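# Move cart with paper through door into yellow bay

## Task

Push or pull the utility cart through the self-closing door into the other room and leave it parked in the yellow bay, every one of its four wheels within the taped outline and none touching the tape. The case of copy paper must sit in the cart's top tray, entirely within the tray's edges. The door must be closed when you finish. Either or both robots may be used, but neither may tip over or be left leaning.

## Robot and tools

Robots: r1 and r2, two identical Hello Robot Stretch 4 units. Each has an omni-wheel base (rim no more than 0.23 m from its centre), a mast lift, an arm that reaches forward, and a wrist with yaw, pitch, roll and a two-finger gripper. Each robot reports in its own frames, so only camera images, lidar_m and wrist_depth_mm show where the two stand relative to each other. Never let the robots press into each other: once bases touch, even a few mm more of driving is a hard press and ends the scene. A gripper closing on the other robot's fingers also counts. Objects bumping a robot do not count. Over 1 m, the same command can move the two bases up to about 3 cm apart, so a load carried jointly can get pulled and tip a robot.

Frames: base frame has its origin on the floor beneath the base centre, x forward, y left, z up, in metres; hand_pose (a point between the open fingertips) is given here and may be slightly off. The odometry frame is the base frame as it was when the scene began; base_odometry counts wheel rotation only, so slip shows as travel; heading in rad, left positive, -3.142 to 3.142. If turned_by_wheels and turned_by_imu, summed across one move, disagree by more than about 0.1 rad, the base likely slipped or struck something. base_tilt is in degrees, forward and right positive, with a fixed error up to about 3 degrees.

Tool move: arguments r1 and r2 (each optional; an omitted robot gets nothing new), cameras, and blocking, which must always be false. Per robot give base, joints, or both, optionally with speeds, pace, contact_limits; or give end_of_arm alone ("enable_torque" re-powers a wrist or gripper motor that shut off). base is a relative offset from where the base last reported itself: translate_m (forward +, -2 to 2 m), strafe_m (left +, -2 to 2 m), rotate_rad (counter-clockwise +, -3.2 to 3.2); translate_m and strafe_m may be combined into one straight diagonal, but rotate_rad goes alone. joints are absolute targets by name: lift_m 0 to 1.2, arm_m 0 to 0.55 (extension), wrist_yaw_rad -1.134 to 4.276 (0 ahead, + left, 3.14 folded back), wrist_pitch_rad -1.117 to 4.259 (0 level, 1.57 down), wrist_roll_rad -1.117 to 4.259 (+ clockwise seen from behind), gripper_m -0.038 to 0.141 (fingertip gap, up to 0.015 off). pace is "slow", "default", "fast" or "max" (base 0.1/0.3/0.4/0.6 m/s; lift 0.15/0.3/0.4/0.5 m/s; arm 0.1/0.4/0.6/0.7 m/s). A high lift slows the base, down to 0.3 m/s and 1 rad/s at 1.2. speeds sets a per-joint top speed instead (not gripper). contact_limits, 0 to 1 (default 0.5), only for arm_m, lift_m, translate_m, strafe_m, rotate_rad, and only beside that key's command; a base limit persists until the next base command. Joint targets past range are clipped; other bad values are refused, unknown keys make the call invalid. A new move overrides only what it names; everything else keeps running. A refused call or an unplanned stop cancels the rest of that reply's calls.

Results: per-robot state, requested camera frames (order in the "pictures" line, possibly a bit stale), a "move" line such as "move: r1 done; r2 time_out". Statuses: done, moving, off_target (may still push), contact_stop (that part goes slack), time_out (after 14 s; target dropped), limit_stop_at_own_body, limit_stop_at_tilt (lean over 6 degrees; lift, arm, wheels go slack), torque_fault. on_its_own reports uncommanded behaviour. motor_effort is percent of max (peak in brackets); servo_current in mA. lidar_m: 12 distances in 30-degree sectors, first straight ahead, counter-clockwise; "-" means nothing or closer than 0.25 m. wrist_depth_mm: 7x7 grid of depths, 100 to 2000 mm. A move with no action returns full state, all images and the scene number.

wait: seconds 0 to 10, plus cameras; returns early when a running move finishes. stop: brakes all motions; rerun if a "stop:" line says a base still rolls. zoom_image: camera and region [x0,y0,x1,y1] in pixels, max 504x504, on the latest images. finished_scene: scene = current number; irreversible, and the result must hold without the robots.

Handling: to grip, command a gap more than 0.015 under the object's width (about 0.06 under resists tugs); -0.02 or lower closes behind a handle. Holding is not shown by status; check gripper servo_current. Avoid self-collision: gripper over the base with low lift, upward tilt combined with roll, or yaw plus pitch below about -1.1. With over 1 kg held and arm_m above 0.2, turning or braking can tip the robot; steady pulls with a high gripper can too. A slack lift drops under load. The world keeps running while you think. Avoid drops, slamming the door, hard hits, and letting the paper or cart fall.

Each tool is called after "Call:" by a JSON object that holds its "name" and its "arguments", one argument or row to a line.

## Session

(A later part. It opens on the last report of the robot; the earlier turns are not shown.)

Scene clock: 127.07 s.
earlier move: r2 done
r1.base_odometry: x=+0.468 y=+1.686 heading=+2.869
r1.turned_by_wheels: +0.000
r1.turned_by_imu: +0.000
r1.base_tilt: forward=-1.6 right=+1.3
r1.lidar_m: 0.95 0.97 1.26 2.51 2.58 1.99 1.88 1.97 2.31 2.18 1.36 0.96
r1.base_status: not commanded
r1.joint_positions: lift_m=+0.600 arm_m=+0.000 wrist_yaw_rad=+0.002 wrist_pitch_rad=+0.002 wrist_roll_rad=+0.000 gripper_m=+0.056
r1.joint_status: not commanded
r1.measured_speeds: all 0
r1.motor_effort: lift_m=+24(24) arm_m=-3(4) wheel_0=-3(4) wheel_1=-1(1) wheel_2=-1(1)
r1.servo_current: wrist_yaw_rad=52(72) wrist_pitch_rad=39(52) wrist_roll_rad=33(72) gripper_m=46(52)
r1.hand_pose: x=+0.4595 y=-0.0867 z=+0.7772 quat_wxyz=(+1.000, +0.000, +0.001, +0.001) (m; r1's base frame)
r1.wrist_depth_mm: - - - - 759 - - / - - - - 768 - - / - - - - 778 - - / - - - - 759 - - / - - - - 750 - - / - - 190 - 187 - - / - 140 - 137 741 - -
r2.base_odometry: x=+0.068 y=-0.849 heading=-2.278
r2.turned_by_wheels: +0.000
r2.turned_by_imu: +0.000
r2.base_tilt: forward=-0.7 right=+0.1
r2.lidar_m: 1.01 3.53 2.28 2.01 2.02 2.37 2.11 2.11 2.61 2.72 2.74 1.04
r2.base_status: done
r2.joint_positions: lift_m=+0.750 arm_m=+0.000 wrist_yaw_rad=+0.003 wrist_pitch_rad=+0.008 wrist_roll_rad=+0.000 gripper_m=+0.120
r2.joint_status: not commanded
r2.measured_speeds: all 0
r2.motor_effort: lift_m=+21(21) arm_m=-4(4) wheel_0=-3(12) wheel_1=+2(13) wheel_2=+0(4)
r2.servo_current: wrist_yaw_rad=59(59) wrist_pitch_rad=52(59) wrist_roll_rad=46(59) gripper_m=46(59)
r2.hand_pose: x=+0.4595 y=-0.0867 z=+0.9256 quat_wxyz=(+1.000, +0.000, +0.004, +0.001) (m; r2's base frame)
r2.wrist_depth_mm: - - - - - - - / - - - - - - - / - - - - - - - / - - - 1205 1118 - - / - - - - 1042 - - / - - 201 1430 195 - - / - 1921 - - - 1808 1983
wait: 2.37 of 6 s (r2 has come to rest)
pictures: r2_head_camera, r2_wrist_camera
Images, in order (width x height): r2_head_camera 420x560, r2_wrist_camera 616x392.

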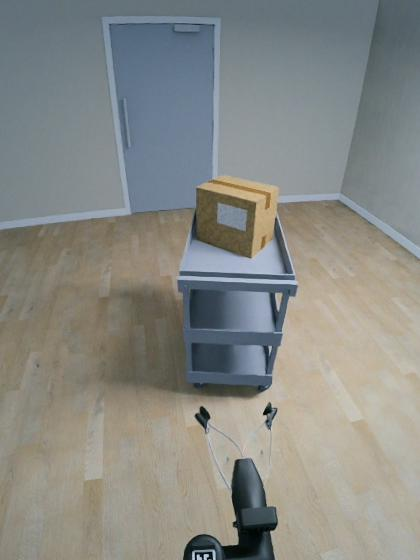

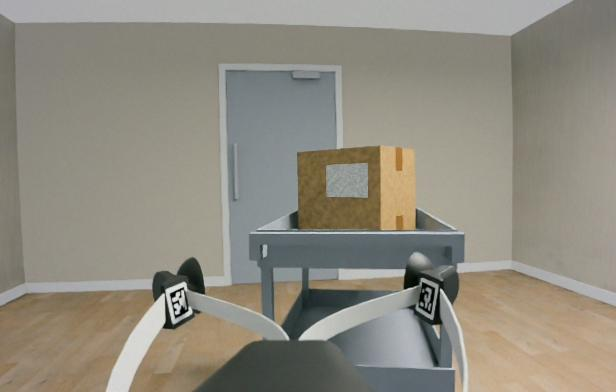

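Call:
{"name": "move", "arguments": {
  "blocking": false,
  "r2": {"base":{"translate_m":0.28,"strafe_m":-0.09},"joints":{"wrist_roll_rad":1.57,"lift_m":0.68},"contact_limits":{"translate_m":0.2}}
}}

Call:
{"name": "wait", "arguments": {
  "seconds": 3
}}

Call:
{"name": "wait", "arguments": {
  "seconds": 1,
  "cameras": ["r2_head_camera","r2_wrist_camera"]
}}

Scene clock: 141.20 s.
move: r2 moving
r1: as last shown
r1.base_tilt: forward=-1.6 right=+1.2
r1.lidar_m: 0.97 0.99 1.26 2.50 2.60 1.96 1.88 1.98 2.28 2.16 1.32 0.95
r1.motor_effort: lift_m=+24(24) arm_m=-3(4) wheel_0=-3(3) wheel_1=-1(1) wheel_2=-1(1)
r1.servo_current: wrist_yaw_rad=59(65) wrist_pitch_rad=39(46) wrist_roll_rad=46(59) gripper_m=39(46)
r1.wrist_depth_mm: - - - - 768 - - / - - - - 768 - - / - - - - 759 - - / - - - - 750 - - / - - - - 750 - - / - - 190 - 187 - - / - 140 - 137 759 - -
r2.base_odometry: x=+0.040 y=-0.866 heading=-2.278
r2.turned_by_wheels: +0.000
r2.turned_by_imu: +0.001
r2.base_tilt: forward=-0.7 right=+0.1
r2.lidar_m: 0.97 3.57 2.28 2.01 2.02 2.36 2.13 2.15 2.62 2.68 2.73 0.99
r2.base_status: translate_m moving; strafe_m moving
r2.joint_positions: lift_m=+0.713 arm_m=+0.000 wrist_yaw_rad=+0.003 wrist_pitch_rad=+0.008 wrist_roll_rad=+0.589 gripper_m=+0.120
r2.joint_status: lift_m moving; wrist_roll_rad moving
r2.measured_speeds: translate_m=+0.121 strafe_m=-0.040 rotate_rad=+0.001 lift_m=-0.141 arm_m=+0.000 wrist_yaw_rad=+0.000 wrist_pitch_rad=+0.000 wrist_roll_rad=+1.820
r2.motor_effort: lift_m=+15(19) arm_m=-4(4) wheel_0=+8(11) wheel_1=+6(6) wheel_2=-12(13)
r2.servo_current: wrist_yaw_rad=46(52) wrist_pitch_rad=52(52) wrist_roll_rad=85(111) gripper_m=46(59)
r2.contact_limits: translate_m 0.2
r2.hand_pose: x=+0.4595 y=-0.0867 z=+0.8885 quat_wxyz=(+0.957, +0.290, +0.004, +0.000) (m; r2's base frame)
r2.wrist_depth_mm: - - - - - - - / - - - - - - - / - - - 1118 1182 - - / - - - 1138 798 - - / - - - 831 1430 1808 1756 / - - 198 1430 187 798 1366 / - - - - - - 1078
pictures: none

Scene clock: 143.10 s.
earlier move: r2 done
r1.base_odometry: x=+0.468 y=+1.686 heading=+2.869
r1.turned_by_wheels: +0.000
r1.turned_by_imu: +0.000
r1.base_tilt: forward=-1.6 right=+1.3
r1.lidar_m: 0.96 1.01 1.25 2.52 2.59 1.97 1.85 1.98 2.30 2.19 1.35 0.98
r1.base_status: not commanded
r1.joint_positions: lift_m=+0.600 arm_m=+0.000 wrist_yaw_rad=+0.002 wrist_pitch_rad=+0.002 wrist_roll_rad=+0.000 gripper_m=+0.056
r1.joint_status: not commanded
r1.measured_speeds: all 0
r1.motor_effort: lift_m=+24(24) arm_m=-4(4) wheel_0=-3(4) wheel_1=-1(1) wheel_2=+0(1)
r1.servo_current: wrist_yaw_rad=59(65) wrist_pitch_rad=39(46) wrist_roll_rad=33(72) gripper_m=33(46)
r1.hand_pose: x=+0.4595 y=-0.0867 z=+0.7772 quat_wxyz=(+1.000, +0.000, +0.001, +0.001) (m; r1's base frame)
r1.wrist_depth_mm: - - - - 768 - - / - - - - 759 - - / - - - - 768 - - / - - - - 759 - - / - - - - 741 - - / - - 190 - 188 - - / - 141 - 137 750 - -
r2.base_odometry: x=-0.183 y=-1.003 heading=-2.278
r2.turned_by_wheels: +0.000
r2.turned_by_imu: +0.001
r2.base_tilt: forward=-0.7 right=+0.0
r2.lidar_m: 0.73 3.45 2.38 2.14 2.16 2.65 2.36 2.39 2.86 2.57 2.61 0.75
r2.base_status: done
r2.joint_positions: lift_m=+0.680 arm_m=+0.000 wrist_yaw_rad=+0.003 wrist_pitch_rad=+0.008 wrist_roll_rad=+1.568 gripper_m=+0.120
r2.joint_status: all done
r2.measured_speeds: all 0
r2.motor_effort: lift_m=+14(19) arm_m=-4(4) wheel_0=+3(12) wheel_1=+5(6) wheel_2=-4(14)
r2.servo_current: wrist_yaw_rad=33(65) wrist_pitch_rad=52(59) wrist_roll_rad=46(111) gripper_m=59(59)
r2.contact_limits: translate_m 0.2
r2.hand_pose: x=+0.4595 y=-0.0867 z=+0.8562 quat_wxyz=(+0.708, +0.706, +0.004, -0.002) (m; r2's base frame)
r2.wrist_depth_mm: - - - - - 1661 1160 / - - - 539 - 1464 1060 / - - 917 549 - 549 554 / - - 809 564 - 559 559 / - - 931 569 - 574 574 / - - 198 521 198 591 1060 / - - - - - 1618 1118
wait: 1.90 of 3 s (r2 has come to rest)
pictures: none

Scene clock: 144.10 s.
r1.base_odometry: x=+0.468 y=+1.686 heading=+2.869
r1.turned_by_wheels: +0.000
r1.turned_by_imu: +0.000
r1.base_tilt: forward=-1.6 right=+1.3
r1.lidar_m: 0.97 1.00 1.27 2.49 2.58 1.97 1.88 1.97 2.28 2.16 1.33 0.96
r1.base_status: not commanded
r1.joint_positions: lift_m=+0.600 arm_m=+0.000 wrist_yaw_rad=+0.002 wrist_pitch_rad=+0.002 wrist_roll_rad=+0.000 gripper_m=+0.056
r1.joint_status: not commanded
r1.measured_speeds: all 0
r1.motor_effort: lift_m=+24(24) arm_m=-3(4) wheel_0=-3(4) wheel_1=-1(1) wheel_2=+0(1)
r1.servo_current: wrist_yaw_rad=59(65) wrist_pitch_rad=33(46) wrist_roll_rad=52(72) gripper_m=39(46)
r1.hand_pose: x=+0.4595 y=-0.0867 z=+0.7772 quat_wxyz=(+1.000, +0.000, +0.001, +0.001) (m; r1's base frame)
r1.wrist_depth_mm: - - - - 759 - - / - - - - 750 - - / - - - - 759 - - / - - - - 750 - - / - - - - 750 - - / - - 190 - 187 - - / - 140 - 137 750 - -
r2.base_odometry: x=-0.183 y=-1.003 heading=-2.278
r2.turned_by_wheels: +0.000
r2.turned_by_imu: +0.000
r2.base_tilt: forward=-0.7 right=+0.0
r2.lidar_m: 0.73 3.46 2.41 2.15 2.17 2.65 2.35 2.37 2.87 2.58 2.61 0.75
r2.base_status: done
r2.joint_positions: lift_m=+0.680 arm_m=+0.000 wrist_yaw_rad=+0.003 wrist_pitch_rad=+0.008 wrist_roll_rad=+1.568 gripper_m=+0.120
r2.joint_status: all done
r2.measured_speeds: all 0
r2.motor_effort: lift_m=+14(19) arm_m=-4(4) wheel_0=+3(12) wheel_1=+5(6) wheel_2=-4(14)
r2.servo_current: wrist_yaw_rad=46(65) wrist_pitch_rad=52(59) wrist_roll_rad=52(111) gripper_m=52(59)
r2.contact_limits: translate_m 0.2
r2.hand_pose: x=+0.4595 y=-0.0867 z=+0.8562 quat_wxyz=(+0.708, +0.706, +0.004, -0.002) (m; r2's base frame)
r2.wrist_depth_mm: - - - - - 1661 1160 / - - - 535 - 1499 1060 / - - 917 544 - 554 549 / - - 831 559 - 564 564 / - - 931 569 - 574 574 / - - 198 521 198 580 1060 / - - - - - 1618 1098
wait: 1.00 s; at rest by 0.27 s
pictures: r2_head_camera, r2_wrist_camera
Images, in order (width x height): r2_head_camera 420x560, r2_wrist_camera 616x392.

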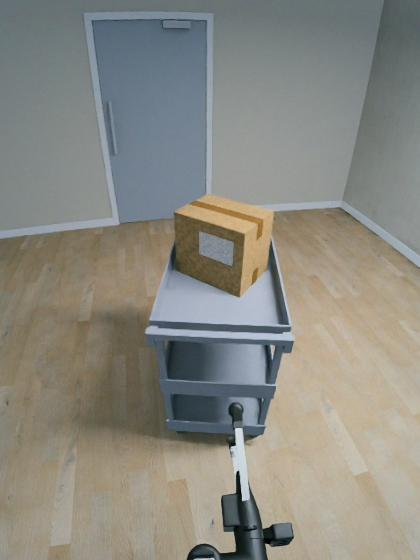

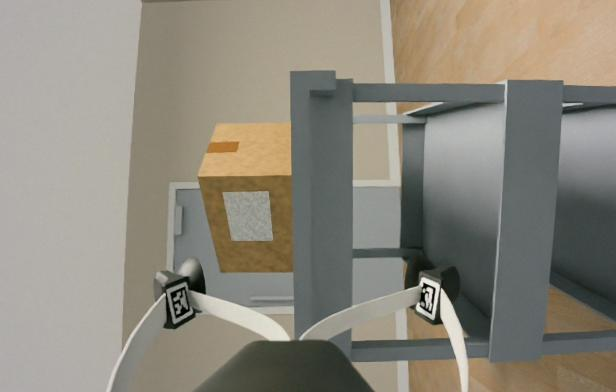

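Call:
{"name": "move", "arguments": {
  "blocking": false,
  "r2": {"base":{"translate_m":0.19,"strafe_m":-0.02},"joints":{"gripper_m":0.141},"contact_limits":{"translate_m":0.1},"pace":"slow"}
}}

Call:
{"name": "wait", "arguments": {
  "seconds": 5
}}

Call:
{"name": "wait", "arguments": {
  "seconds": 0.5,
  "cameras": ["r2_head_camera","r2_wrist_camera"]
}}

Scene clock: 153.70 s.
move: r2 moving
r1: as last shown
r1.base_tilt: forward=-1.6 right=+1.2
r1.lidar_m: 0.97 0.99 1.25 2.52 2.57 1.98 1.87 1.95 2.26 2.17 1.35 0.96
r1.motor_effort: lift_m=+24(24) arm_m=-4(4) wheel_0=-3(4) wheel_1=-1(1) wheel_2=-1(1)
r1.servo_current: wrist_yaw_rad=59(59) wrist_pitch_rad=33(46) wrist_roll_rad=65(65) gripper_m=39(46)
r1.wrist_depth_mm: - - - - 768 - - / - - - - 768 - - / - - - - 768 - - / - - - - 750 - - / - - - - 741 - - / - - 190 - 187 - - / - 140 - 136 750 - -
r2.base_odometry: x=-0.192 y=-1.012 heading=-2.278
r2.turned_by_wheels: +0.000
r2.turned_by_imu: +0.001
r2.base_tilt: forward=-0.7 right=+0.0
r2.lidar_m: 0.71 3.45 2.42 2.15 2.17 2.61 2.38 2.40 2.87 2.58 2.61 0.75
r2.base_status: translate_m moving; strafe_m moving
r2.joint_positions: lift_m=+0.680 arm_m=+0.000 wrist_yaw_rad=+0.003 wrist_pitch_rad=+0.008 wrist_roll_rad=+1.568 gripper_m=+0.127
r2.joint_status: gripper_m moving
r2.measured_speeds: translate_m=+0.048 strafe_m=-0.005 rotate_rad=-0.001 lift_m=+0.000 arm_m=+0.000 wrist_yaw_rad=+0.000 wrist_pitch_rad=+0.000 wrist_roll_rad=+0.000
r2.motor_effort: lift_m=+14(15) arm_m=-4(4) wheel_0=+4(10) wheel_1=+6(7) wheel_2=-9(12)
r2.servo_current: wrist_yaw_rad=52(65) wrist_pitch_rad=52(52) wrist_roll_rad=46(59) gripper_m=78(85)
r2.contact_limits: translate_m 0.1
r2.hand_pose: x=+0.4595 y=-0.0867 z=+0.8562 quat_wxyz=(+0.708, +0.706, +0.004, -0.002) (m; r2's base frame)
r2.wrist_depth_mm: - - - - - 1661 1138 / - - - 535 - 1464 854 / - - 931 535 - 535 539 / - - 809 549 - 549 554 / - - 931 559 - 564 564 / - - 204 564 213 569 1078 / - - - - - 1661 1118
pictures: none

Scene clock: 156.40 s.
earlier move: r2 done
r1.base_odometry: x=+0.468 y=+1.686 heading=+2.869
r1.turned_by_wheels: +0.000
r1.turned_by_imu: +0.000
r1.base_tilt: forward=-1.6 right=+1.2
r1.lidar_m: 0.97 1.00 1.24 2.49 2.60 2.00 1.88 1.96 2.29 2.17 1.35 0.94
r1.base_status: not commanded
r1.joint_positions: lift_m=+0.600 arm_m=+0.000 wrist_yaw_rad=+0.002 wrist_pitch_rad=+0.002 wrist_roll_rad=+0.000 gripper_m=+0.056
r1.joint_status: not commanded
r1.measured_speeds: all 0
r1.motor_effort: lift_m=+24(24) arm_m=-3(4) wheel_0=-3(4) wheel_1=-1(1) wheel_2=-1(1)
r1.servo_current: wrist_yaw_rad=39(72) wrist_pitch_rad=39(46) wrist_roll_rad=33(65) gripper_m=39(46)
r1.hand_pose: x=+0.4595 y=-0.0867 z=+0.7772 quat_wxyz=(+1.000, +0.000, +0.001, +0.001) (m; r1's base frame)
r1.wrist_depth_mm: - - - - 768 - - / - - - - 768 - - / - - - - 759 - - / - - - - 750 - - / - - - - 741 - - / - - 190 - 188 - - / - 140 - 136 750 - -
r2.base_odometry: x=-0.321 y=-1.135 heading=-2.278
r2.turned_by_wheels: +0.000
r2.turned_by_imu: +0.001
r2.base_tilt: forward=-0.7 right=+0.0
r2.lidar_m: 0.53 0.56 2.46 2.22 2.20 2.74 2.53 2.57 2.79 2.53 2.55 0.53
r2.base_status: done
r2.joint_positions: lift_m=+0.680 arm_m=+0.000 wrist_yaw_rad=+0.003 wrist_pitch_rad=+0.008 wrist_roll_rad=+1.568 gripper_m=+0.141
r2.joint_status: all done
r2.measured_speeds: all 0
r2.motor_effort: lift_m=+14(15) arm_m=-4(4) wheel_0=+4(11) wheel_1=+4(7) wheel_2=-6(12)
r2.servo_current: wrist_yaw_rad=46(65) wrist_pitch_rad=52(59) wrist_roll_rad=46(65) gripper_m=52(85)
r2.contact_limits: translate_m 0.1
r2.hand_pose: x=+0.4595 y=-0.0867 z=+0.8562 quat_wxyz=(+0.708, +0.706, +0.004, -0.002) (m; r2's base frame)
r2.wrist_depth_mm: - - - - - 1537 1160 / - - - 351 357 359 359 / - - 691 359 364 - - / - - 603 368 960 - - / - - 683 377 377 - - / - - 750 320 384 187 - / - - - - - - -
wait: 2.70 of 5 s (r2 has come to rest)
pictures: none

Scene clock: 156.90 s.
r1.base_odometry: x=+0.468 y=+1.686 heading=+2.869
r1.turned_by_wheels: +0.000
r1.turned_by_imu: +0.000
r1.base_tilt: forward=-1.6 right=+1.3
r1.lidar_m: 0.94 1.00 1.24 2.50 2.59 1.96 1.87 1.96 2.28 2.18 1.34 0.97
r1.base_status: not commanded
r1.joint_positions: lift_m=+0.600 arm_m=+0.000 wrist_yaw_rad=+0.002 wrist_pitch_rad=+0.002 wrist_roll_rad=+0.000 gripper_m=+0.056
r1.joint_status: not commanded
r1.measured_speeds: all 0
r1.motor_effort: lift_m=+24(24) arm_m=-4(4) wheel_0=-3(4) wheel_1=-1(1) wheel_2=+0(1)
r1.servo_current: wrist_yaw_rad=33(72) wrist_pitch_rad=39(46) wrist_roll_rad=46(65) gripper_m=39(46)
r1.hand_pose: x=+0.4595 y=-0.0867 z=+0.7772 quat_wxyz=(+1.000, +0.000, +0.001, +0.001) (m; r1's base frame)
r1.wrist_depth_mm: - - - - 768 - - / - - - - 768 - - / - - - - 768 - - / - - - - 741 - - / - - - - 750 - - / - - 190 - 187 - - / - 141 - 137 750 - -
r2.base_odometry: x=-0.321 y=-1.135 heading=-2.278
r2.turned_by_wheels: +0.000
r2.turned_by_imu: +0.000
r2.base_tilt: forward=-0.7 right=+0.1
r2.lidar_m: 0.53 0.59 2.46 2.22 2.21 2.76 2.54 2.56 2.79 2.53 2.51 0.56
r2.base_status: done
r2.joint_positions: lift_m=+0.680 arm_m=+0.000 wrist_yaw_rad=+0.003 wrist_pitch_rad=+0.008 wrist_roll_rad=+1.568 gripper_m=+0.141
r2.joint_status: all done
r2.measured_speeds: all 0
r2.motor_effort: lift_m=+14(15) arm_m=-4(4) wheel_0=+4(11) wheel_1=+5(7) wheel_2=-6(12)
r2.servo_current: wrist_yaw_rad=39(65) wrist_pitch_rad=52(59) wrist_roll_rad=46(65) gripper_m=39(85)
r2.contact_limits: translate_m 0.1
r2.hand_pose: x=+0.4595 y=-0.0867 z=+0.8562 quat_wxyz=(+0.708, +0.706, +0.004, -0.002) (m; r2's base frame)
r2.wrist_depth_mm: - - - - - 1537 1138 / - - - 351 359 359 359 / - - 683 359 362 - - / - - 609 368 960 - - / - - 683 375 379 - - / - - 741 320 382 188 - / - - - - - - -
wait: 0.50 s; at rest by 0.27 s
pictures: r2_head_camera, r2_wrist_camera
Images, in order (width x height): r2_head_camera 420x560, r2_wrist_camera 616x392.

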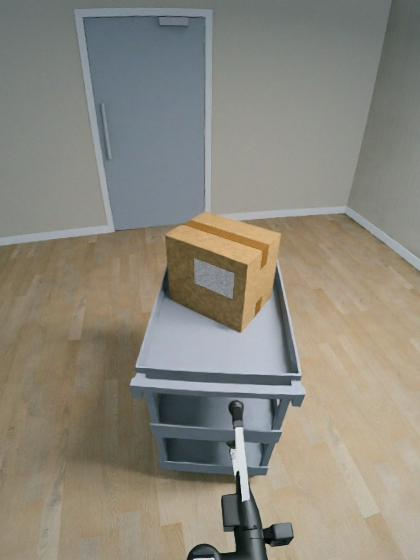

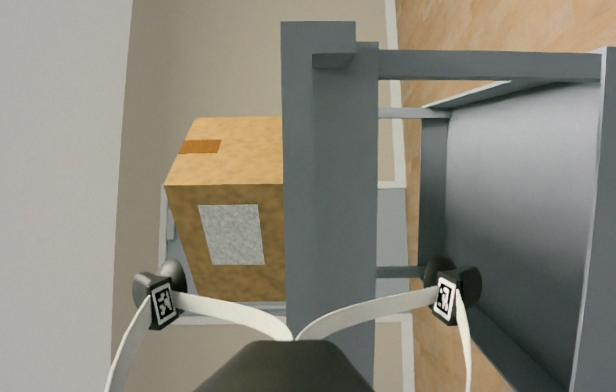

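Call:
{"name": "zoom_image", "arguments": {
  "camera": "r2_wrist_camera",
  "region": [260, 0, 420, 392]
}}

Call:
{"name": "zoom_image", "arguments": {
  "camera": "r2_head_camera",
  "region": [120, 320, 320, 480]
}}

Scaled by 1.286.

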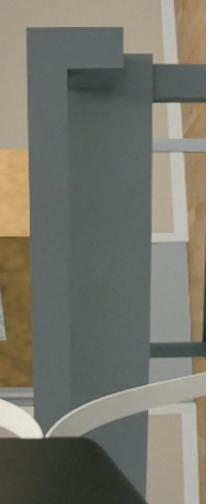

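Scaled by 2.520 from the camera's 420x560 image, which has a finer 1200x1600 frame.

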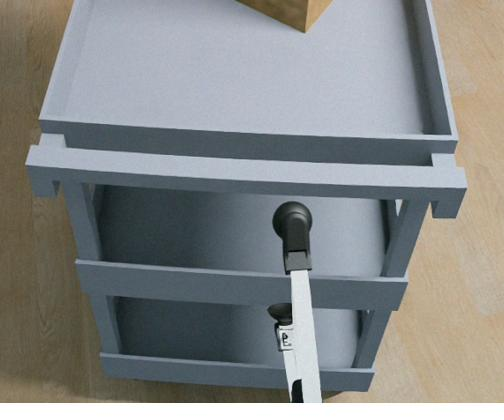

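Call:
{"name": "move", "arguments": {
  "blocking": false,
  "r2": {"joints":{"arm_m":0.075,"lift_m":0.69},"contact_limits":{"arm_m":0.0},"pace":"slow"}
}}

Call:
{"name": "wait", "arguments": {
  "seconds": 3
}}

Call:
{"name": "move", "arguments": {
  "blocking": false,
  "r2": {"joints":{"gripper_m":-0.02}}
}}

Call:
{"name": "wait", "arguments": {
  "seconds": 3,
  "cameras": ["r2_head_camera","r2_wrist_camera"]
}}

Scene clock: 181.57 s.
move: r2 moving
r1: as last shown
r1.lidar_m: 0.95 1.02 1.24 2.52 2.59 1.98 1.88 1.95 2.28 2.17 1.34 0.96
r1.motor_effort: lift_m=+24(24) arm_m=-3(4) wheel_0=-3(3) wheel_1=-1(1) wheel_2=-1(1)
r1.servo_current: wrist_yaw_rad=52(59) wrist_pitch_rad=39(46) wrist_roll_rad=39(65) gripper_m=46(46)
r1.wrist_depth_mm: - - - - 759 - - / - - - - 768 - - / - - - - 759 - - / - - - - 750 - - / - - - - 741 - - / - - 190 - 188 - - / - 141 - 136 750 - -
r2.base_odometry: x=-0.321 y=-1.135 heading=-2.278
r2.turned_by_wheels: +0.000
r2.turned_by_imu: +0.000
r2.base_tilt: forward=-0.7 right=+0.1
r2.lidar_m: 0.50 0.61 2.44 2.23 2.20 2.72 2.53 2.56 2.81 2.52 2.55 0.55
r2.base_status: not commanded
r2.joint_positions: lift_m=+0.690 arm_m=+0.012 wrist_yaw_rad=+0.003 wrist_pitch_rad=+0.008 wrist_roll_rad=+1.568 gripper_m=+0.141
r2.joint_status: lift_m moving; arm_m moving
r2.measured_speeds: translate_m=+0.000 strafe_m=+0.000 rotate_rad=+0.000 lift_m=+0.000 arm_m=+0.049 wrist_yaw_rad=+0.000 wrist_pitch_rad=+0.000 wrist_roll_rad=+0.000
r2.motor_effort: lift_m=+21(24) arm_m=+4(11) wheel_0=+4(4) wheel_1=+5(5) wheel_2=-6(6)
r2.servo_current: wrist_yaw_rad=39(52) wrist_pitch_rad=46(59) wrist_roll_rad=46(52) gripper_m=52(52)
r2.contact_limits: arm_m 0; translate_m 0.1
r2.hand_pose: x=+0.4720 y=-0.0867 z=+0.8657 quat_wxyz=(+0.708, +0.706, +0.004, -0.002) (m; r2's base frame)
r2.wrist_depth_mm: - - - 287 - 1537 1118 / - - - 342 345 347 347 / - - 683 349 353 917 - / - - 597 355 976 - - / - - 668 364 368 - - / - - 732 309 370 188 - / - - - - - 1921 -
pictures: none

Scene clock: 183.07 s.
earlier move: r2 done
r1.base_odometry: x=+0.468 y=+1.686 heading=+2.869
r1.turned_by_wheels: +0.000
r1.turned_by_imu: +0.000
r1.base_tilt: forward=-1.6 right=+1.2
r1.lidar_m: 0.98 1.00 1.24 2.51 2.60 1.97 1.87 1.94 2.29 2.19 1.37 0.95
r1.base_status: not commanded
r1.joint_positions: lift_m=+0.600 arm_m=+0.000 wrist_yaw_rad=+0.002 wrist_pitch_rad=+0.002 wrist_roll_rad=+0.000 gripper_m=+0.056
r1.joint_status: not commanded
r1.measured_speeds: all 0
r1.motor_effort: lift_m=+24(24) arm_m=-4(4) wheel_0=-3(4) wheel_1=-1(1) wheel_2=-1(1)
r1.servo_current: wrist_yaw_rad=52(65) wrist_pitch_rad=46(46) wrist_roll_rad=52(65) gripper_m=46(52)
r1.hand_pose: x=+0.4595 y=-0.0867 z=+0.7772 quat_wxyz=(+1.000, +0.000, +0.001, +0.001) (m; r1's base frame)
r1.wrist_depth_mm: - - - - 768 - - / - - - - 768 - - / - - - - 759 - - / - - - - 741 - - / - - - - 750 - - / - - 190 - 187 - - / - 140 - 137 741 - -
r2.base_odometry: x=-0.321 y=-1.135 heading=-2.278
r2.turned_by_wheels: +0.000
r2.turned_by_imu: +0.000
r2.base_tilt: forward=-0.7 right=+0.1
r2.lidar_m: 0.56 0.59 2.44 2.22 2.19 2.76 2.54 2.57 2.81 2.53 2.56 0.58
r2.base_status: not commanded
r2.joint_positions: lift_m=+0.690 arm_m=+0.075 wrist_yaw_rad=+0.003 wrist_pitch_rad=+0.008 wrist_roll_rad=+1.568 gripper_m=+0.141
r2.joint_status: all done
r2.measured_speeds: all 0
r2.motor_effort: lift_m=+21(25) arm_m=+7(13) wheel_0=+4(5) wheel_1=+4(5) wheel_2=-6(6)
r2.servo_current: wrist_yaw_rad=59(59) wrist_pitch_rad=52(59) wrist_roll_rad=46(59) gripper_m=46(59)
r2.contact_limits: arm_m 0; translate_m 0.1
r2.hand_pose: x=+0.5343 y=-0.0867 z=+0.8657 quat_wxyz=(+0.708, +0.706, +0.004, -0.002) (m; r2's base frame)
r2.wrist_depth_mm: - - - 222 279 283 285 / - - - 279 283 1708 - / - - 603 229 289 - - / - - 525 293 294 - - / - - 597 298 300 917 - / - - 647 240 304 188 - / - - - - - 1863 -
wait: 1.50 of 3 s (r2 has come to rest)
pictures: none

Scene clock: 183.57 s.
move: r2 moving
r1: as last shown
r1.base_tilt: forward=-1.6 right=+1.3
r1.lidar_m: 0.97 1.01 1.23 2.51 2.60 2.00 1.87 1.97 2.28 2.16 1.34 0.96
r1.motor_effort: lift_m=+24(24) arm_m=-4(4) wheel_0=-3(3) wheel_1=-1(1) wheel_2=-1(1)
r1.servo_current: wrist_yaw_rad=52(52) wrist_pitch_rad=39(52) wrist_roll_rad=33(72) gripper_m=39(52)
r1.wrist_depth_mm: - - - - 750 - - / - - - - 768 - - / - - - - 768 - - / - - - - 750 - - / - - - - 750 - - / - - 190 - 187 - - / - 140 - 137 759 - -
r2.base_odometry: x=-0.321 y=-1.135 heading=-2.278
r2.turned_by_wheels: +0.000
r2.turned_by_imu: +0.000
r2.base_tilt: forward=-0.7 right=+0.0
r2.lidar_m: 0.55 0.59 2.45 2.20 2.22 2.76 2.53 2.54 2.79 2.54 2.54 0.56
r2.base_status: not commanded
r2.joint_positions: lift_m=+0.690 arm_m=+0.075 wrist_yaw_rad=+0.003 wrist_pitch_rad=+0.008 wrist_roll_rad=+1.568 gripper_m=+0.129
r2.joint_status: gripper_m moving
r2.measured_speeds: all 0
r2.motor_effort: lift_m=+21(22) arm_m=+7(8) wheel_0=+4(5) wheel_1=+5(5) wheel_2=-6(6)
r2.servo_current: wrist_yaw_rad=52(59) wrist_pitch_rad=52(52) wrist_roll_rad=39(52) gripper_m=78(91)
r2.contact_limits: arm_m 0; translate_m 0.1
r2.hand_pose: x=+0.5343 y=-0.0867 z=+0.8657 quat_wxyz=(+0.708, +0.706, +0.004, -0.002) (m; r2's base frame)
r2.wrist_depth_mm: - - - 222 277 283 285 / - - - 278 281 1708 - / - - 603 230 289 - - / - - 525 293 296 - - / - - 580 298 298 - - / - - 654 241 212 - - / - - - - - 1921 -
pictures: none

Scene clock: 185.50 s.
earlier move: r2 done
r1.base_odometry: x=+0.468 y=+1.686 heading=+2.869
r1.turned_by_wheels: +0.000
r1.turned_by_imu: +0.000
r1.base_tilt: forward=-1.6 right=+1.3
r1.lidar_m: 0.96 1.00 1.23 2.50 2.59 1.99 1.86 1.95 2.29 2.17 1.35 0.94
r1.base_status: not commanded
r1.joint_positions: lift_m=+0.600 arm_m=+0.000 wrist_yaw_rad=+0.002 wrist_pitch_rad=+0.002 wrist_roll_rad=+0.000 gripper_m=+0.056
r1.joint_status: not commanded
r1.measured_speeds: all 0
r1.motor_effort: lift_m=+24(24) arm_m=-3(4) wheel_0=-3(4) wheel_1=-1(2) wheel_2=-1(1)
r1.servo_current: wrist_yaw_rad=52(72) wrist_pitch_rad=46(52) wrist_roll_rad=46(72) gripper_m=39(52)
r1.hand_pose: x=+0.4595 y=-0.0867 z=+0.7772 quat_wxyz=(+1.000, +0.000, +0.001, +0.001) (m; r1's base frame)
r1.wrist_depth_mm: - - - - 759 - - / - - - - 759 - - / - - - - 768 - - / - - - - 750 - - / - - - - 741 - - / - - 190 - 188 - - / - 140 - 137 750 - -
r2.base_odometry: x=-0.321 y=-1.135 heading=-2.278
r2.turned_by_wheels: +0.000
r2.turned_by_imu: +0.000
r2.base_tilt: forward=-0.6 right=+0.1
r2.lidar_m: 0.56 0.59 2.47 2.20 2.20 2.75 2.55 2.60 2.80 2.53 2.56 0.56
r2.base_status: not commanded
r2.joint_positions: lift_m=+0.690 arm_m=+0.075 wrist_yaw_rad=+0.003 wrist_pitch_rad=+0.004 wrist_roll_rad=+1.568 gripper_m=-0.019
r2.joint_status: all done
r2.measured_speeds: all 0
r2.motor_effort: lift_m=+19(22) arm_m=+7(8) wheel_0=+3(5) wheel_1=+4(5) wheel_2=-4(6)
r2.servo_current: wrist_yaw_rad=39(65) wrist_pitch_rad=33(59) wrist_roll_rad=59(59) gripper_m=98(221)
r2.contact_limits: arm_m 0; translate_m 0.1
r2.hand_pose: x=+0.5343 y=-0.0867 z=+0.8671 quat_wxyz=(+0.708, +0.706, +0.002, +0.000) (m; r2's base frame)
r2.wrist_depth_mm: - - - 220 277 285 283 / - - - 277 283 1708 - / - - 603 230 289 878 - / - - 530 293 294 - - / - - 597 237 300 - - / - - 187 202 181 - - / - - - - - 1708 -
wait: 1.93 of 3 s (r2 has come to rest)
pictures: r2_head_camera, r2_wrist_camera
Images, in order (width x height): r2_head_camera 420x560, r2_wrist_camera 616x392.

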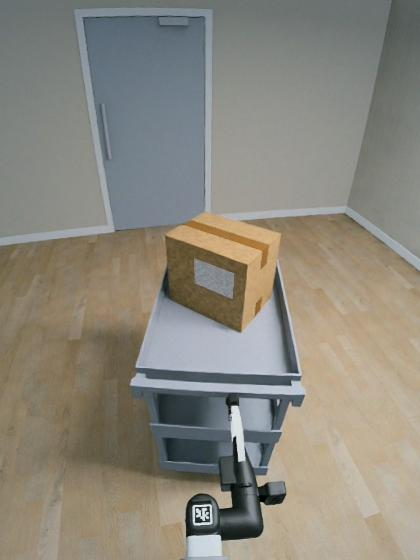

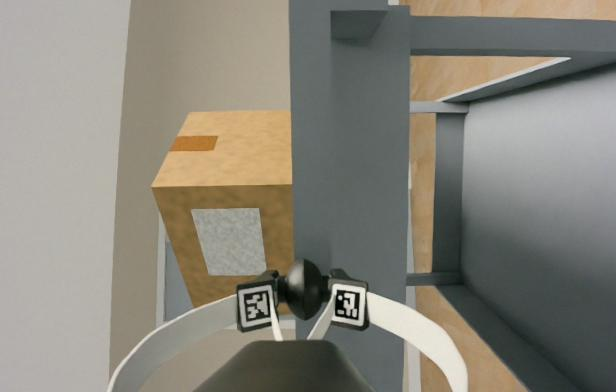

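Call:
{"name": "move", "arguments": {
  "blocking": false,
  "r2": {"joints":{"gripper_m":0.141,"lift_m":0.688}}
}}

Call:
{"name": "wait", "arguments": {
  "seconds": 2.5
}}

Call:
{"name": "move", "arguments": {
  "blocking": false,
  "r2": {"joints":{"arm_m":0.165},"contact_limits":{"arm_m":0.0},"pace":"slow"}
}}

Call:
{"name": "wait", "arguments": {
  "seconds": 3,
  "cameras": ["r2_head_camera","r2_wrist_camera"]
}}

Scene clock: 192.23 s.
move: r2 moving
r1: as last shown
r1.lidar_m: 0.96 0.99 1.25 2.51 2.59 1.98 1.87 1.98 2.26 2.17 1.33 0.97
r1.motor_effort: lift_m=+24(24) arm_m=-4(4) wheel_0=-3(3) wheel_1=-1(1) wheel_2=-1(1)
r1.servo_current: wrist_yaw_rad=39(52) wrist_pitch_rad=46(52) wrist_roll_rad=46(59) gripper_m=33(46)
r1.wrist_depth_mm: - - - - 759 - - / - - - - 768 - - / - - - - 768 - - / - - - - 741 - - / - - - - 750 - - / - - 190 - 187 - - / - 140 - 137 741 - -
r2.base_odometry: x=-0.321 y=-1.135 heading=-2.278
r2.turned_by_wheels: +0.000
r2.turned_by_imu: +0.000
r2.base_tilt: forward=-0.7 right=+0.1
r2.lidar_m: 0.53 0.60 2.49 2.21 2.22 2.73 2.53 2.55 2.79 2.53 2.54 0.55
r2.base_status: not commanded
r2.joint_positions: lift_m=+0.688 arm_m=+0.075 wrist_yaw_rad=+0.003 wrist_pitch_rad=+0.004 wrist_roll_rad=+1.568 gripper_m=+0.005
r2.joint_status: gripper_m moving; the others done
r2.measured_speeds: all 0
r2.motor_effort: lift_m=+14(18) arm_m=+6(7) wheel_0=+3(4) wheel_1=+4(5) wheel_2=-5(5)
r2.servo_current: wrist_yaw_rad=39(52) wrist_pitch_rad=39(46) wrist_roll_rad=46(65) gripper_m=78(98)
r2.contact_limits: arm_m 0; translate_m 0.1
r2.hand_pose: x=+0.5343 y=-0.0867 z=+0.8654 quat_wxyz=(+0.708, +0.706, +0.002, +0.000) (m; r2's base frame)
r2.wrist_depth_mm: - - - 222 279 283 285 / - - - 279 283 1708 - / - - 609 230 290 866 - / - - 530 294 293 - - / - - 597 237 300 - - / - - 654 193 181 - - / - - - - - 1863 -
pictures: none

Scene clock: 194.20 s.
earlier move: r2 done
r1.base_odometry: x=+0.468 y=+1.686 heading=+2.869
r1.turned_by_wheels: +0.000
r1.turned_by_imu: +0.000
r1.base_tilt: forward=-1.6 right=+1.3
r1.lidar_m: 0.97 1.00 1.25 2.51 2.57 1.98 1.88 1.97 2.30 2.17 1.37 0.96
r1.base_status: not commanded
r1.joint_positions: lift_m=+0.600 arm_m=+0.000 wrist_yaw_rad=+0.002 wrist_pitch_rad=+0.002 wrist_roll_rad=+0.000 gripper_m=+0.056
r1.joint_status: not commanded
r1.measured_speeds: all 0
r1.motor_effort: lift_m=+24(24) arm_m=-4(4) wheel_0=-3(4) wheel_1=-1(1) wheel_2=+0(1)
r1.servo_current: wrist_yaw_rad=39(65) wrist_pitch_rad=46(52) wrist_roll_rad=52(65) gripper_m=39(46)
r1.hand_pose: x=+0.4595 y=-0.0867 z=+0.7772 quat_wxyz=(+1.000, +0.000, +0.001, +0.001) (m; r1's base frame)
r1.wrist_depth_mm: - - - - 768 - - / - - - - 768 - - / - - - - 768 - - / - - - - 750 - - / - - - - 750 - - / - - 190 - 188 - - / - 141 - 137 741 - -
r2.base_odometry: x=-0.321 y=-1.135 heading=-2.278
r2.turned_by_wheels: +0.000
r2.turned_by_imu: +0.000
r2.base_tilt: forward=-0.7 right=+0.0
r2.lidar_m: 0.52 0.57 2.47 2.21 2.21 2.75 2.53 2.57 2.82 2.53 2.54 0.56
r2.base_status: not commanded
r2.joint_positions: lift_m=+0.688 arm_m=+0.075 wrist_yaw_rad=+0.002 wrist_pitch_rad=+0.004 wrist_roll_rad=+1.568 gripper_m=+0.141
r2.joint_status: all done
r2.measured_speeds: all 0
r2.motor_effort: lift_m=+14(18) arm_m=+7(7) wheel_0=+3(4) wheel_1=+4(5) wheel_2=-4(5)
r2.servo_current: wrist_yaw_rad=39(59) wrist_pitch_rad=39(46) wrist_roll_rad=39(65) gripper_m=52(111)
r2.contact_limits: arm_m 0; translate_m 0.1
r2.hand_pose: x=+0.5343 y=-0.0869 z=+0.8655 quat_wxyz=(+0.708, +0.706, +0.002, -0.001) (m; r2's base frame)
r2.wrist_depth_mm: - - - 223 279 285 289 / - - - 283 283 1661 - / - - 609 286 290 831 - / - - 535 296 296 - - / - - 591 298 301 - - / - - 647 242 303 189 - / - - - - - 1863 -
wait: 1.97 of 2.5 s (r2 has come to rest)
pictures: none

Scene clock: 194.70 s.
move: r2 moving
r1: as last shown
r1.lidar_m: 0.95 0.99 1.25 2.52 2.59 1.97 1.88 1.97 2.28 2.19 1.35 0.97
r1.motor_effort: lift_m=+24(24) arm_m=-4(4) wheel_0=-4(4) wheel_1=-1(1) wheel_2=-1(1)
r1.servo_current: wrist_yaw_rad=65(65) wrist_pitch_rad=46(52) wrist_roll_rad=59(59) gripper_m=46(46)
r1.wrist_depth_mm: - - - - 759 - - / - - - - 768 - - / - - - - 768 - - / - - - - 750 - - / - - - - 750 - - / - - 190 - 187 - - / - 141 - 136 750 - -
r2.base_odometry: x=-0.321 y=-1.135 heading=-2.278
r2.turned_by_wheels: +0.000
r2.turned_by_imu: +0.000
r2.base_tilt: forward=-0.6 right=+0.1
r2.lidar_m: 0.55 0.61 2.45 2.22 2.20 2.75 2.53 2.55 2.81 2.54 2.55 0.53
r2.base_status: not commanded
r2.joint_positions: lift_m=+0.688 arm_m=+0.087 wrist_yaw_rad=+0.002 wrist_pitch_rad=+0.004 wrist_roll_rad=+1.568 gripper_m=+0.141
r2.joint_status: arm_m moving
r2.measured_speeds: translate_m=+0.000 strafe_m=+0.000 rotate_rad=+0.000 lift_m=+0.000 arm_m=+0.049 wrist_yaw_rad=+0.000 wrist_pitch_rad=+0.000 wrist_roll_rad=+0.000
r2.motor_effort: lift_m=+14(14) arm_m=+7(11) wheel_0=+3(4) wheel_1=+4(5) wheel_2=-4(5)
r2.servo_current: wrist_yaw_rad=52(65) wrist_pitch_rad=46(52) wrist_roll_rad=39(59) gripper_m=46(52)
r2.contact_limits: arm_m 0; translate_m 0.1
r2.hand_pose: x=+0.5469 y=-0.0869 z=+0.8655 quat_wxyz=(+0.708, +0.706, +0.002, -0.001) (m; r2's base frame)
r2.wrist_depth_mm: - - - 235 268 273 276 / - - - 271 273 1708 - / - - 591 277 279 866 - / - - 521 285 286 891 - / - - 585 230 289 - - / - - 634 230 293 190 - / - - - - - 1863 -
pictures: none

Scene clock: 196.37 s.
earlier move: r2 done
r1.base_odometry: x=+0.468 y=+1.686 heading=+2.869
r1.turned_by_wheels: +0.000
r1.turned_by_imu: +0.000
r1.base_tilt: forward=-1.6 right=+1.3
r1.lidar_m: 0.97 1.01 1.25 2.51 2.60 1.96 1.86 1.94 2.30 2.17 1.34 0.95
r1.base_status: not commanded
r1.joint_positions: lift_m=+0.600 arm_m=+0.000 wrist_yaw_rad=+0.002 wrist_pitch_rad=+0.002 wrist_roll_rad=+0.000 gripper_m=+0.056
r1.joint_status: not commanded
r1.measured_speeds: all 0
r1.motor_effort: lift_m=+24(24) arm_m=-4(4) wheel_0=-3(4) wheel_1=-1(1) wheel_2=+0(1)
r1.servo_current: wrist_yaw_rad=46(72) wrist_pitch_rad=33(52) wrist_roll_rad=59(72) gripper_m=39(46)
r1.hand_pose: x=+0.4595 y=-0.0867 z=+0.7772 quat_wxyz=(+1.000, +0.000, +0.001, +0.001) (m; r1's base frame)
r1.wrist_depth_mm: - - - - 768 - - / - - - - 759 - - / - - - - 759 - - / - - - - 759 - - / - - - - 759 - - / - - 190 - 187 - - / - 140 - 137 750 - -
r2.base_odometry: x=-0.321 y=-1.135 heading=-2.278
r2.turned_by_wheels: +0.000
r2.turned_by_imu: +0.000
r2.base_tilt: forward=-0.6 right=+0.1
r2.lidar_m: 0.54 0.61 2.45 2.22 2.19 2.76 2.52 2.58 2.81 2.53 2.54 0.56
r2.base_status: not commanded
r2.joint_positions: lift_m=+0.688 arm_m=+0.165 wrist_yaw_rad=+0.002 wrist_pitch_rad=+0.004 wrist_roll_rad=+1.568 gripper_m=+0.141
r2.joint_status: all done
r2.measured_speeds: all 0
r2.motor_effort: lift_m=+14(15) arm_m=+9(16) wheel_0=+3(4) wheel_1=+4(5) wheel_2=-5(5)
r2.servo_current: wrist_yaw_rad=59(65) wrist_pitch_rad=46(52) wrist_roll_rad=52(59) gripper_m=52(59)
r2.contact_limits: arm_m 0; translate_m 0.1
r2.hand_pose: x=+0.6241 y=-0.0869 z=+0.8654 quat_wxyz=(+0.708, +0.706, +0.002, -0.001) (m; r2's base frame)
r2.wrist_depth_mm: - - - 138 195 1576 1160 / - - - 141 200 759 - / - - 504 144 204 798 - / - 449 445 146 206 - - / - - 488 149 211 213 - / - - 530 151 213 186 - / - - - - 220 1756 -
wait: 1.67 of 3 s (r2 has come to rest)
pictures: r2_head_camera, r2_wrist_camera
Images, in order (width x height): r2_head_camera 420x560, r2_wrist_camera 616x392.

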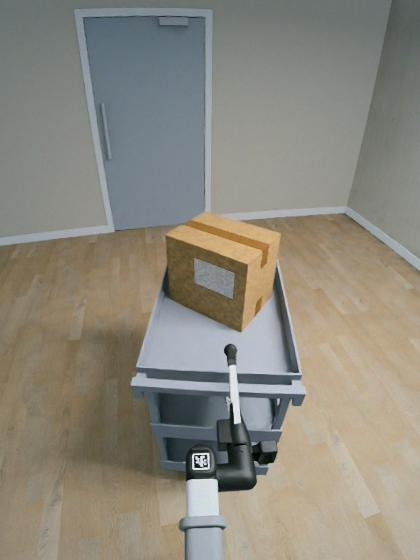

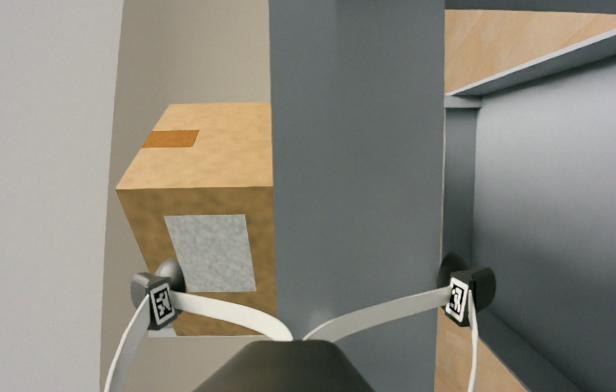

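Call:
{"name": "move", "arguments": {
  "blocking": false,
  "r2": {"joints":{"arm_m":0.137},"contact_limits":{"arm_m":0.0},"pace":"slow"}
}}

Call:
{"name": "wait", "arguments": {
  "seconds": 1.5
}}

Call:
{"name": "move", "arguments": {
  "blocking": false,
  "r2": {"joints":{"gripper_m":-0.02}}
}}

Call:
{"name": "wait", "arguments": {
  "seconds": 3,
  "cameras": ["r2_head_camera","r2_wrist_camera"]
}}

Scene clock: 204.33 s.
move: r2 moving
r1: as last shown
r1.lidar_m: 0.97 1.00 1.27 2.51 2.59 1.98 1.88 1.93 2.29 2.18 1.38 0.94
r1.motor_effort: lift_m=+24(24) arm_m=-3(4) wheel_0=-4(4) wheel_1=-1(1) wheel_2=-1(1)
r1.servo_current: wrist_yaw_rad=39(59) wrist_pitch_rad=46(46) wrist_roll_rad=59(59) gripper_m=39(46)
r1.wrist_depth_mm: - - - - 768 - - / - - - - 759 - - / - - - - 759 - - / - - - - 741 - - / - - - - 741 - - / - - 190 - 187 - - / - 141 - 137 741 - -
r2.base_odometry: x=-0.321 y=-1.135 heading=-2.278
r2.turned_by_wheels: +0.000
r2.turned_by_imu: +0.000
r2.base_tilt: forward=-0.7 right=+0.0
r2.lidar_m: 0.54 0.59 2.46 2.22 2.22 2.76 2.54 2.58 2.81 2.53 2.57 0.55
r2.base_status: not commanded
r2.joint_positions: lift_m=+0.688 arm_m=+0.153 wrist_yaw_rad=+0.002 wrist_pitch_rad=+0.004 wrist_roll_rad=+1.568 gripper_m=+0.141
r2.joint_status: arm_m moving
r2.measured_speeds: translate_m=+0.000 strafe_m=+0.000 rotate_rad=+0.000 lift_m=+0.000 arm_m=-0.049 wrist_yaw_rad=+0.000 wrist_pitch_rad=+0.000 wrist_roll_rad=+0.000
r2.motor_effort: lift_m=+15(15) arm_m=-10(10) wheel_0=+3(4) wheel_1=+4(5) wheel_2=-4(5)
r2.servo_current: wrist_yaw_rad=39(52) wrist_pitch_rad=46(46) wrist_roll_rad=52(52) gripper_m=52(52)
r2.contact_limits: arm_m 0; translate_m 0.1
r2.hand_pose: x=+0.6120 y=-0.0869 z=+0.8654 quat_wxyz=(+0.708, +0.706, +0.002, -0.001) (m; r2's base frame)
r2.wrist_depth_mm: - - - 148 206 1464 1160 / - - - 151 210 1464 - / - - 521 154 213 798 - / - - 452 157 218 - - / - - 500 160 221 - - / - - 554 162 224 190 - / - - - - 230 1708 -
pictures: none

Scene clock: 205.17 s.
earlier move: r2 done
r1.base_odometry: x=+0.468 y=+1.686 heading=+2.869
r1.turned_by_wheels: +0.000
r1.turned_by_imu: +0.000
r1.base_tilt: forward=-1.6 right=+1.3
r1.lidar_m: 0.96 1.00 1.25 2.51 2.59 1.97 1.88 1.96 2.29 2.19 1.36 0.96
r1.base_status: not commanded
r1.joint_positions: lift_m=+0.600 arm_m=+0.000 wrist_yaw_rad=+0.002 wrist_pitch_rad=+0.002 wrist_roll_rad=+0.000 gripper_m=+0.056
r1.joint_status: not commanded
r1.measured_speeds: all 0
r1.motor_effort: lift_m=+24(24) arm_m=-4(4) wheel_0=-3(4) wheel_1=-1(1) wheel_2=-1(1)
r1.servo_current: wrist_yaw_rad=46(65) wrist_pitch_rad=46(46) wrist_roll_rad=52(72) gripper_m=39(46)
r1.hand_pose: x=+0.4595 y=-0.0867 z=+0.7772 quat_wxyz=(+1.000, +0.000, +0.001, +0.001) (m; r1's base frame)
r1.wrist_depth_mm: - - - - 759 - - / - - - - 778 - - / - - - - 768 - - / - - - - 750 - - / - - - - 750 - - / - - 190 - 187 - - / - 141 - 136 741 - -
r2.base_odometry: x=-0.321 y=-1.135 heading=-2.278
r2.turned_by_wheels: +0.000
r2.turned_by_imu: +0.000
r2.base_tilt: forward=-0.7 right=+0.0
r2.lidar_m: 0.55 0.57 2.47 2.21 2.20 2.77 2.55 2.56 2.82 2.53 2.56 0.56
r2.base_status: not commanded
r2.joint_positions: lift_m=+0.688 arm_m=+0.137 wrist_yaw_rad=+0.002 wrist_pitch_rad=+0.004 wrist_roll_rad=+1.568 gripper_m=+0.141
r2.joint_status: all done
r2.measured_speeds: all 0
r2.motor_effort: lift_m=+15(15) arm_m=-7(11) wheel_0=+3(4) wheel_1=+4(5) wheel_2=-5(5)
r2.servo_current: wrist_yaw_rad=52(59) wrist_pitch_rad=52(52) wrist_roll_rad=33(65) gripper_m=59(59)
r2.contact_limits: arm_m 0; translate_m 0.1
r2.hand_pose: x=+0.5966 y=-0.0869 z=+0.8654 quat_wxyz=(+0.708, +0.706, +0.002, -0.001) (m; r2's base frame)
r2.wrist_depth_mm: - - - 164 221 1499 1078 / - - - 167 225 1397 - / - - 539 170 229 - - / - - 473 174 234 - - / - - 521 177 237 854 - / - - 569 179 240 188 - / - - - - 247 1921 -
wait: 0.83 of 1.5 s (r2 has come to rest)
pictures: none

Scene clock: 205.67 s.
move: r2 moving
r1: as last shown
r1.lidar_m: 0.98 1.00 1.25 2.50 2.59 1.96 1.87 1.95 2.26 2.20 1.34 0.95
r1.motor_effort: lift_m=+24(24) arm_m=-3(4) wheel_0=-3(3) wheel_1=-1(1) wheel_2=-1(1)
r1.servo_current: wrist_yaw_rad=65(65) wrist_pitch_rad=39(52) wrist_roll_rad=33(59) gripper_m=39(46)
r1.wrist_depth_mm: - - - - 768 - - / - - - - 768 - - / - - - - 768 - - / - - - - 741 - - / - - - - 750 - - / - - 190 - 187 - - / - 141 - 137 741 - -
r2.base_odometry: x=-0.321 y=-1.135 heading=-2.278
r2.turned_by_wheels: +0.000
r2.turned_by_imu: +0.000
r2.base_tilt: forward=-0.7 right=+0.1
r2.lidar_m: 0.55 0.61 2.47 2.23 2.23 2.76 2.54 2.57 2.83 2.55 2.57 0.54
r2.base_status: not commanded
r2.joint_positions: lift_m=+0.688 arm_m=+0.137 wrist_yaw_rad=+0.002 wrist_pitch_rad=+0.004 wrist_roll_rad=+1.568 gripper_m=+0.129
r2.joint_status: gripper_m moving
r2.measured_speeds: all 0
r2.motor_effort: lift_m=+15(15) arm_m=-7(7) wheel_0=+3(4) wheel_1=+4(4) wheel_2=-4(5)
r2.servo_current: wrist_yaw_rad=59(59) wrist_pitch_rad=46(46) wrist_roll_rad=46(59) gripper_m=85(98)
r2.contact_limits: arm_m 0; translate_m 0.1
r2.hand_pose: x=+0.5966 y=-0.0869 z=+0.8654 quat_wxyz=(+0.708, +0.706, +0.002, -0.001) (m; r2's base frame)
r2.wrist_depth_mm: - - - 164 220 1499 1060 / - - - 167 224 1430 - / - - 539 170 229 - - / - - 473 174 233 - - / - - 508 178 236 831 - / - - 569 179 213 - - / - - - - 247 1921 -
pictures: none

Scene clock: 207.63 s.
earlier move: r2 done
r1.base_odometry: x=+0.468 y=+1.686 heading=+2.869
r1.turned_by_wheels: +0.000
r1.turned_by_imu: +0.000
r1.base_tilt: forward=-1.6 right=+1.3
r1.lidar_m: 0.98 1.00 1.25 2.50 2.59 1.98 1.88 1.98 2.27 2.16 1.35 0.95
r1.base_status: not commanded
r1.joint_positions: lift_m=+0.600 arm_m=+0.000 wrist_yaw_rad=+0.002 wrist_pitch_rad=+0.002 wrist_roll_rad=+0.000 gripper_m=+0.056
r1.joint_status: not commanded
r1.measured_speeds: all 0
r1.motor_effort: lift_m=+24(24) arm_m=-4(4) wheel_0=-3(4) wheel_1=-1(1) wheel_2=-1(1)
r1.servo_current: wrist_yaw_rad=52(65) wrist_pitch_rad=46(52) wrist_roll_rad=59(65) gripper_m=46(46)
r1.hand_pose: x=+0.4595 y=-0.0867 z=+0.7772 quat_wxyz=(+1.000, +0.000, +0.001, +0.001) (m; r1's base frame)
r1.wrist_depth_mm: - - - - 778 - - / - - - - 759 - - / - - - - 768 - - / - - - - 750 - - / - - - - 750 - - / - - 191 - 187 - - / - 141 - 137 750 - -
r2.base_odometry: x=-0.321 y=-1.135 heading=-2.278
r2.turned_by_wheels: +0.000
r2.turned_by_imu: +0.000
r2.base_tilt: forward=-0.7 right=+0.1
r2.lidar_m: 0.54 0.60 2.47 2.20 2.19 2.76 2.52 2.57 2.80 2.52 2.56 0.55
r2.base_status: not commanded
r2.joint_positions: lift_m=+0.688 arm_m=+0.137 wrist_yaw_rad=+0.001 wrist_pitch_rad=+0.008 wrist_roll_rad=+1.568 gripper_m=-0.019
r2.joint_status: all done
r2.measured_speeds: all 0
r2.motor_effort: lift_m=+17(18) arm_m=+4(7) wheel_0=+3(4) wheel_1=+4(5) wheel_2=-2(5)
r2.servo_current: wrist_yaw_rad=39(59) wrist_pitch_rad=52(59) wrist_roll_rad=46(59) gripper_m=111(241)
r2.contact_limits: arm_m 0; translate_m 0.1
r2.hand_pose: x=+0.5964 y=-0.0870 z=+0.8639 quat_wxyz=(+0.708, +0.706, +0.003, -0.002) (m; r2's base frame)
r2.wrist_depth_mm: - - - 159 216 1537 1138 / - - - 162 220 798 - / - - 517 166 225 809 - / - 477 459 228 229 831 - / - - 521 172 234 854 - / - - 187 175 179 - - / - - - - 243 1618 -
wait: 1.97 of 3 s (r2 has come to rest)
pictures: r2_head_camera, r2_wrist_camera
Images, in order (width x height): r2_head_camera 420x560, r2_wrist_camera 616x392.

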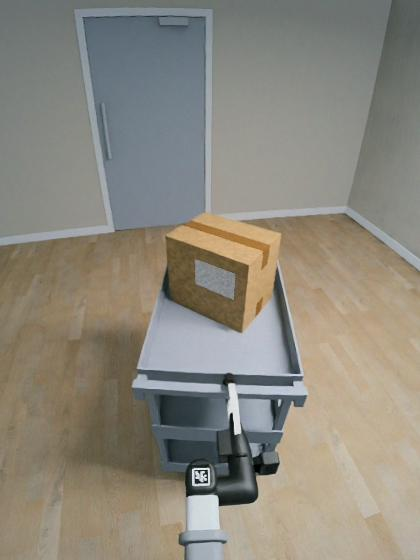

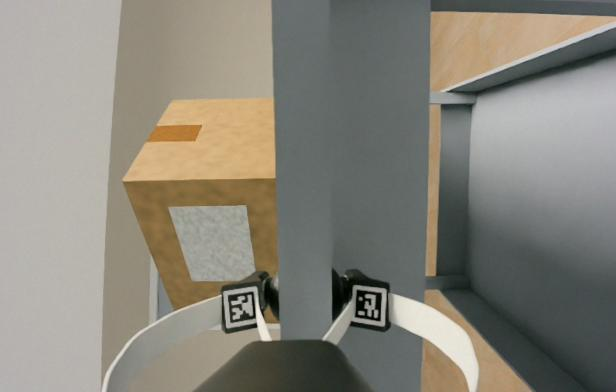

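Call:
{"name": "move", "arguments": {
  "blocking": false,
  "r2": {"base":{"translate_m":-0.55},"pace":"slow"}
}}

Call:
{"name": "wait", "arguments": {
  "seconds": 8,
  "cameras": ["r2_head_camera","r2_wrist_camera"]
}}

Scene clock: 214.80 s.
move: r2 moving
r1: as last shown
r1.lidar_m: 0.97 1.00 1.24 2.50 2.60 1.97 1.87 1.97 2.25 2.19 1.35 0.95
r1.motor_effort: lift_m=+24(24) arm_m=-3(4) wheel_0=-4(4) wheel_1=-1(1) wheel_2=-1(1)
r1.servo_current: wrist_yaw_rad=52(65) wrist_pitch_rad=39(46) wrist_roll_rad=52(65) gripper_m=39(46)
r1.wrist_depth_mm: - - - - 759 - - / - - - - 759 - - / - - - - 768 - - / - - - - 750 - - / - - - - 750 - - / - - 190 - 187 - - / - 140 - 136 741 - -
r2.base_odometry: x=-0.313 y=-1.126 heading=-2.277
r2.turned_by_wheels: +0.000
r2.turned_by_imu: +0.001
r2.base_tilt: forward=-0.6 right=+0.1
r2.lidar_m: 0.54 0.58 2.46 2.22 2.20 2.77 2.52 2.54 2.81 2.52 2.57 0.55
r2.base_status: translate_m moving
r2.joint_positions: lift_m=+0.688 arm_m=+0.137 wrist_yaw_rad=+0.002 wrist_pitch_rad=+0.008 wrist_roll_rad=+1.568 gripper_m=-0.019
r2.joint_status: not commanded
r2.measured_speeds: translate_m=-0.048 strafe_m=+0.000 rotate_rad=+0.001 lift_m=+0.000 arm_m=+0.000 wrist_yaw_rad=+0.000 wrist_pitch_rad=+0.000 wrist_roll_rad=+0.000
r2.motor_effort: lift_m=+17(18) arm_m=+0(4) wheel_0=-7(7) wheel_1=-8(8) wheel_2=+14(15)
r2.servo_current: wrist_yaw_rad=46(59) wrist_pitch_rad=52(59) wrist_roll_rad=52(59) gripper_m=104(117)
r2.contact_limits: arm_m 0
r2.hand_pose: x=+0.5965 y=-0.0868 z=+0.8639 quat_wxyz=(+0.708, +0.706, +0.004, -0.002) (m; r2's base frame)
r2.wrist_depth_mm: - - - 159 215 1576 1160 / - - - 162 220 750 - / - - 517 165 224 820 - / - 484 466 229 229 831 - / - - 525 173 235 - - / - - 186 176 179 - - / - - - - 243 1576 -
pictures: none

Scene clock: 221.10 s.
earlier move: r2 done
r1.base_odometry: x=+0.468 y=+1.686 heading=+2.869
r1.turned_by_wheels: +0.000
r1.turned_by_imu: +0.000
r1.base_tilt: forward=-1.6 right=+1.3
r1.lidar_m: 0.96 1.01 1.23 2.51 2.58 1.97 1.87 1.96 2.26 2.20 1.37 0.95
r1.base_status: not commanded
r1.joint_positions: lift_m=+0.600 arm_m=+0.000 wrist_yaw_rad=+0.002 wrist_pitch_rad=+0.002 wrist_roll_rad=+0.000 gripper_m=+0.056
r1.joint_status: not commanded
r1.measured_speeds: all 0
r1.motor_effort: lift_m=+24(24) arm_m=-4(4) wheel_0=-3(4) wheel_1=-1(1) wheel_2=+0(1)
r1.servo_current: wrist_yaw_rad=46(65) wrist_pitch_rad=39(52) wrist_roll_rad=52(72) gripper_m=46(52)
r1.hand_pose: x=+0.4595 y=-0.0867 z=+0.7772 quat_wxyz=(+1.000, +0.000, +0.001, +0.001) (m; r1's base frame)
r1.wrist_depth_mm: - - - - 759 - - / - - - - 768 - - / - - - - 759 - - / - - - - 759 - - / - - - - 750 - - / - - 190 - 188 - - / - 141 - 137 741 - -
r2.base_odometry: x=+0.036 y=-0.717 heading=-2.277
r2.turned_by_wheels: +0.000
r2.turned_by_imu: +0.003
r2.base_tilt: forward=-0.7 right=+0.0
r2.lidar_m: 0.51 0.55 2.36 2.08 2.14 2.21 1.99 2.02 2.46 2.62 2.65 0.59
r2.base_status: done
r2.joint_positions: lift_m=+0.688 arm_m=+0.137 wrist_yaw_rad=+0.003 wrist_pitch_rad=+0.008 wrist_roll_rad=+1.568 gripper_m=-0.019
r2.joint_status: not commanded
r2.measured_speeds: all 0
r2.motor_effort: lift_m=+17(18) arm_m=-4(4) wheel_0=-1(7) wheel_1=-3(8) wheel_2=+8(16)
r2.servo_current: wrist_yaw_rad=59(65) wrist_pitch_rad=46(59) wrist_roll_rad=52(65) gripper_m=91(117)
r2.contact_limits: arm_m 0
r2.hand_pose: x=+0.5966 y=-0.0865 z=+0.8639 quat_wxyz=(+0.708, +0.706, +0.004, -0.002) (m; r2's base frame)
r2.wrist_depth_mm: - - - 171 230 1397 1060 / - - - 171 233 1708 1098 / - - 634 171 231 788 - / - - 473 231 231 831 - / - - 484 171 232 831 - / - - 188 171 181 - - / - - 591 - 231 - -
wait: 6.30 of 8 s (r2 has come to rest)
pictures: r2_head_camera, r2_wrist_camera
Images, in order (width x height): r2_head_camera 420x560, r2_wrist_camera 616x392.

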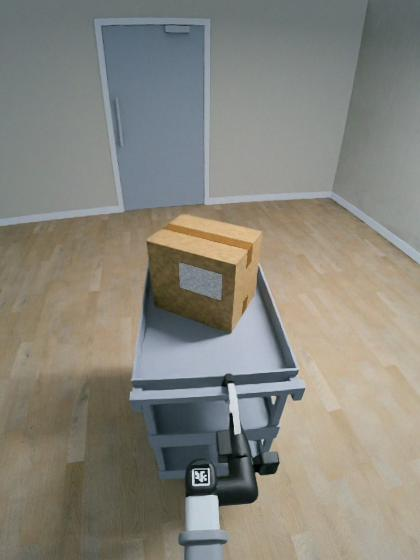

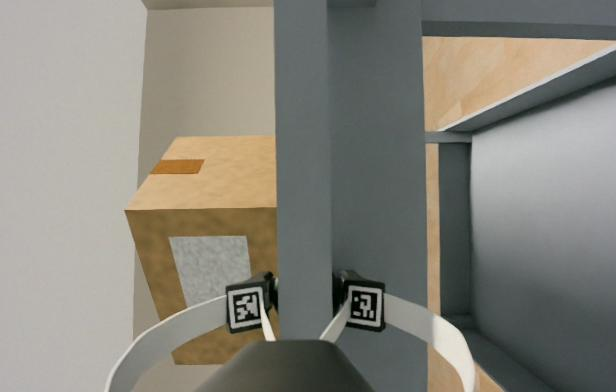

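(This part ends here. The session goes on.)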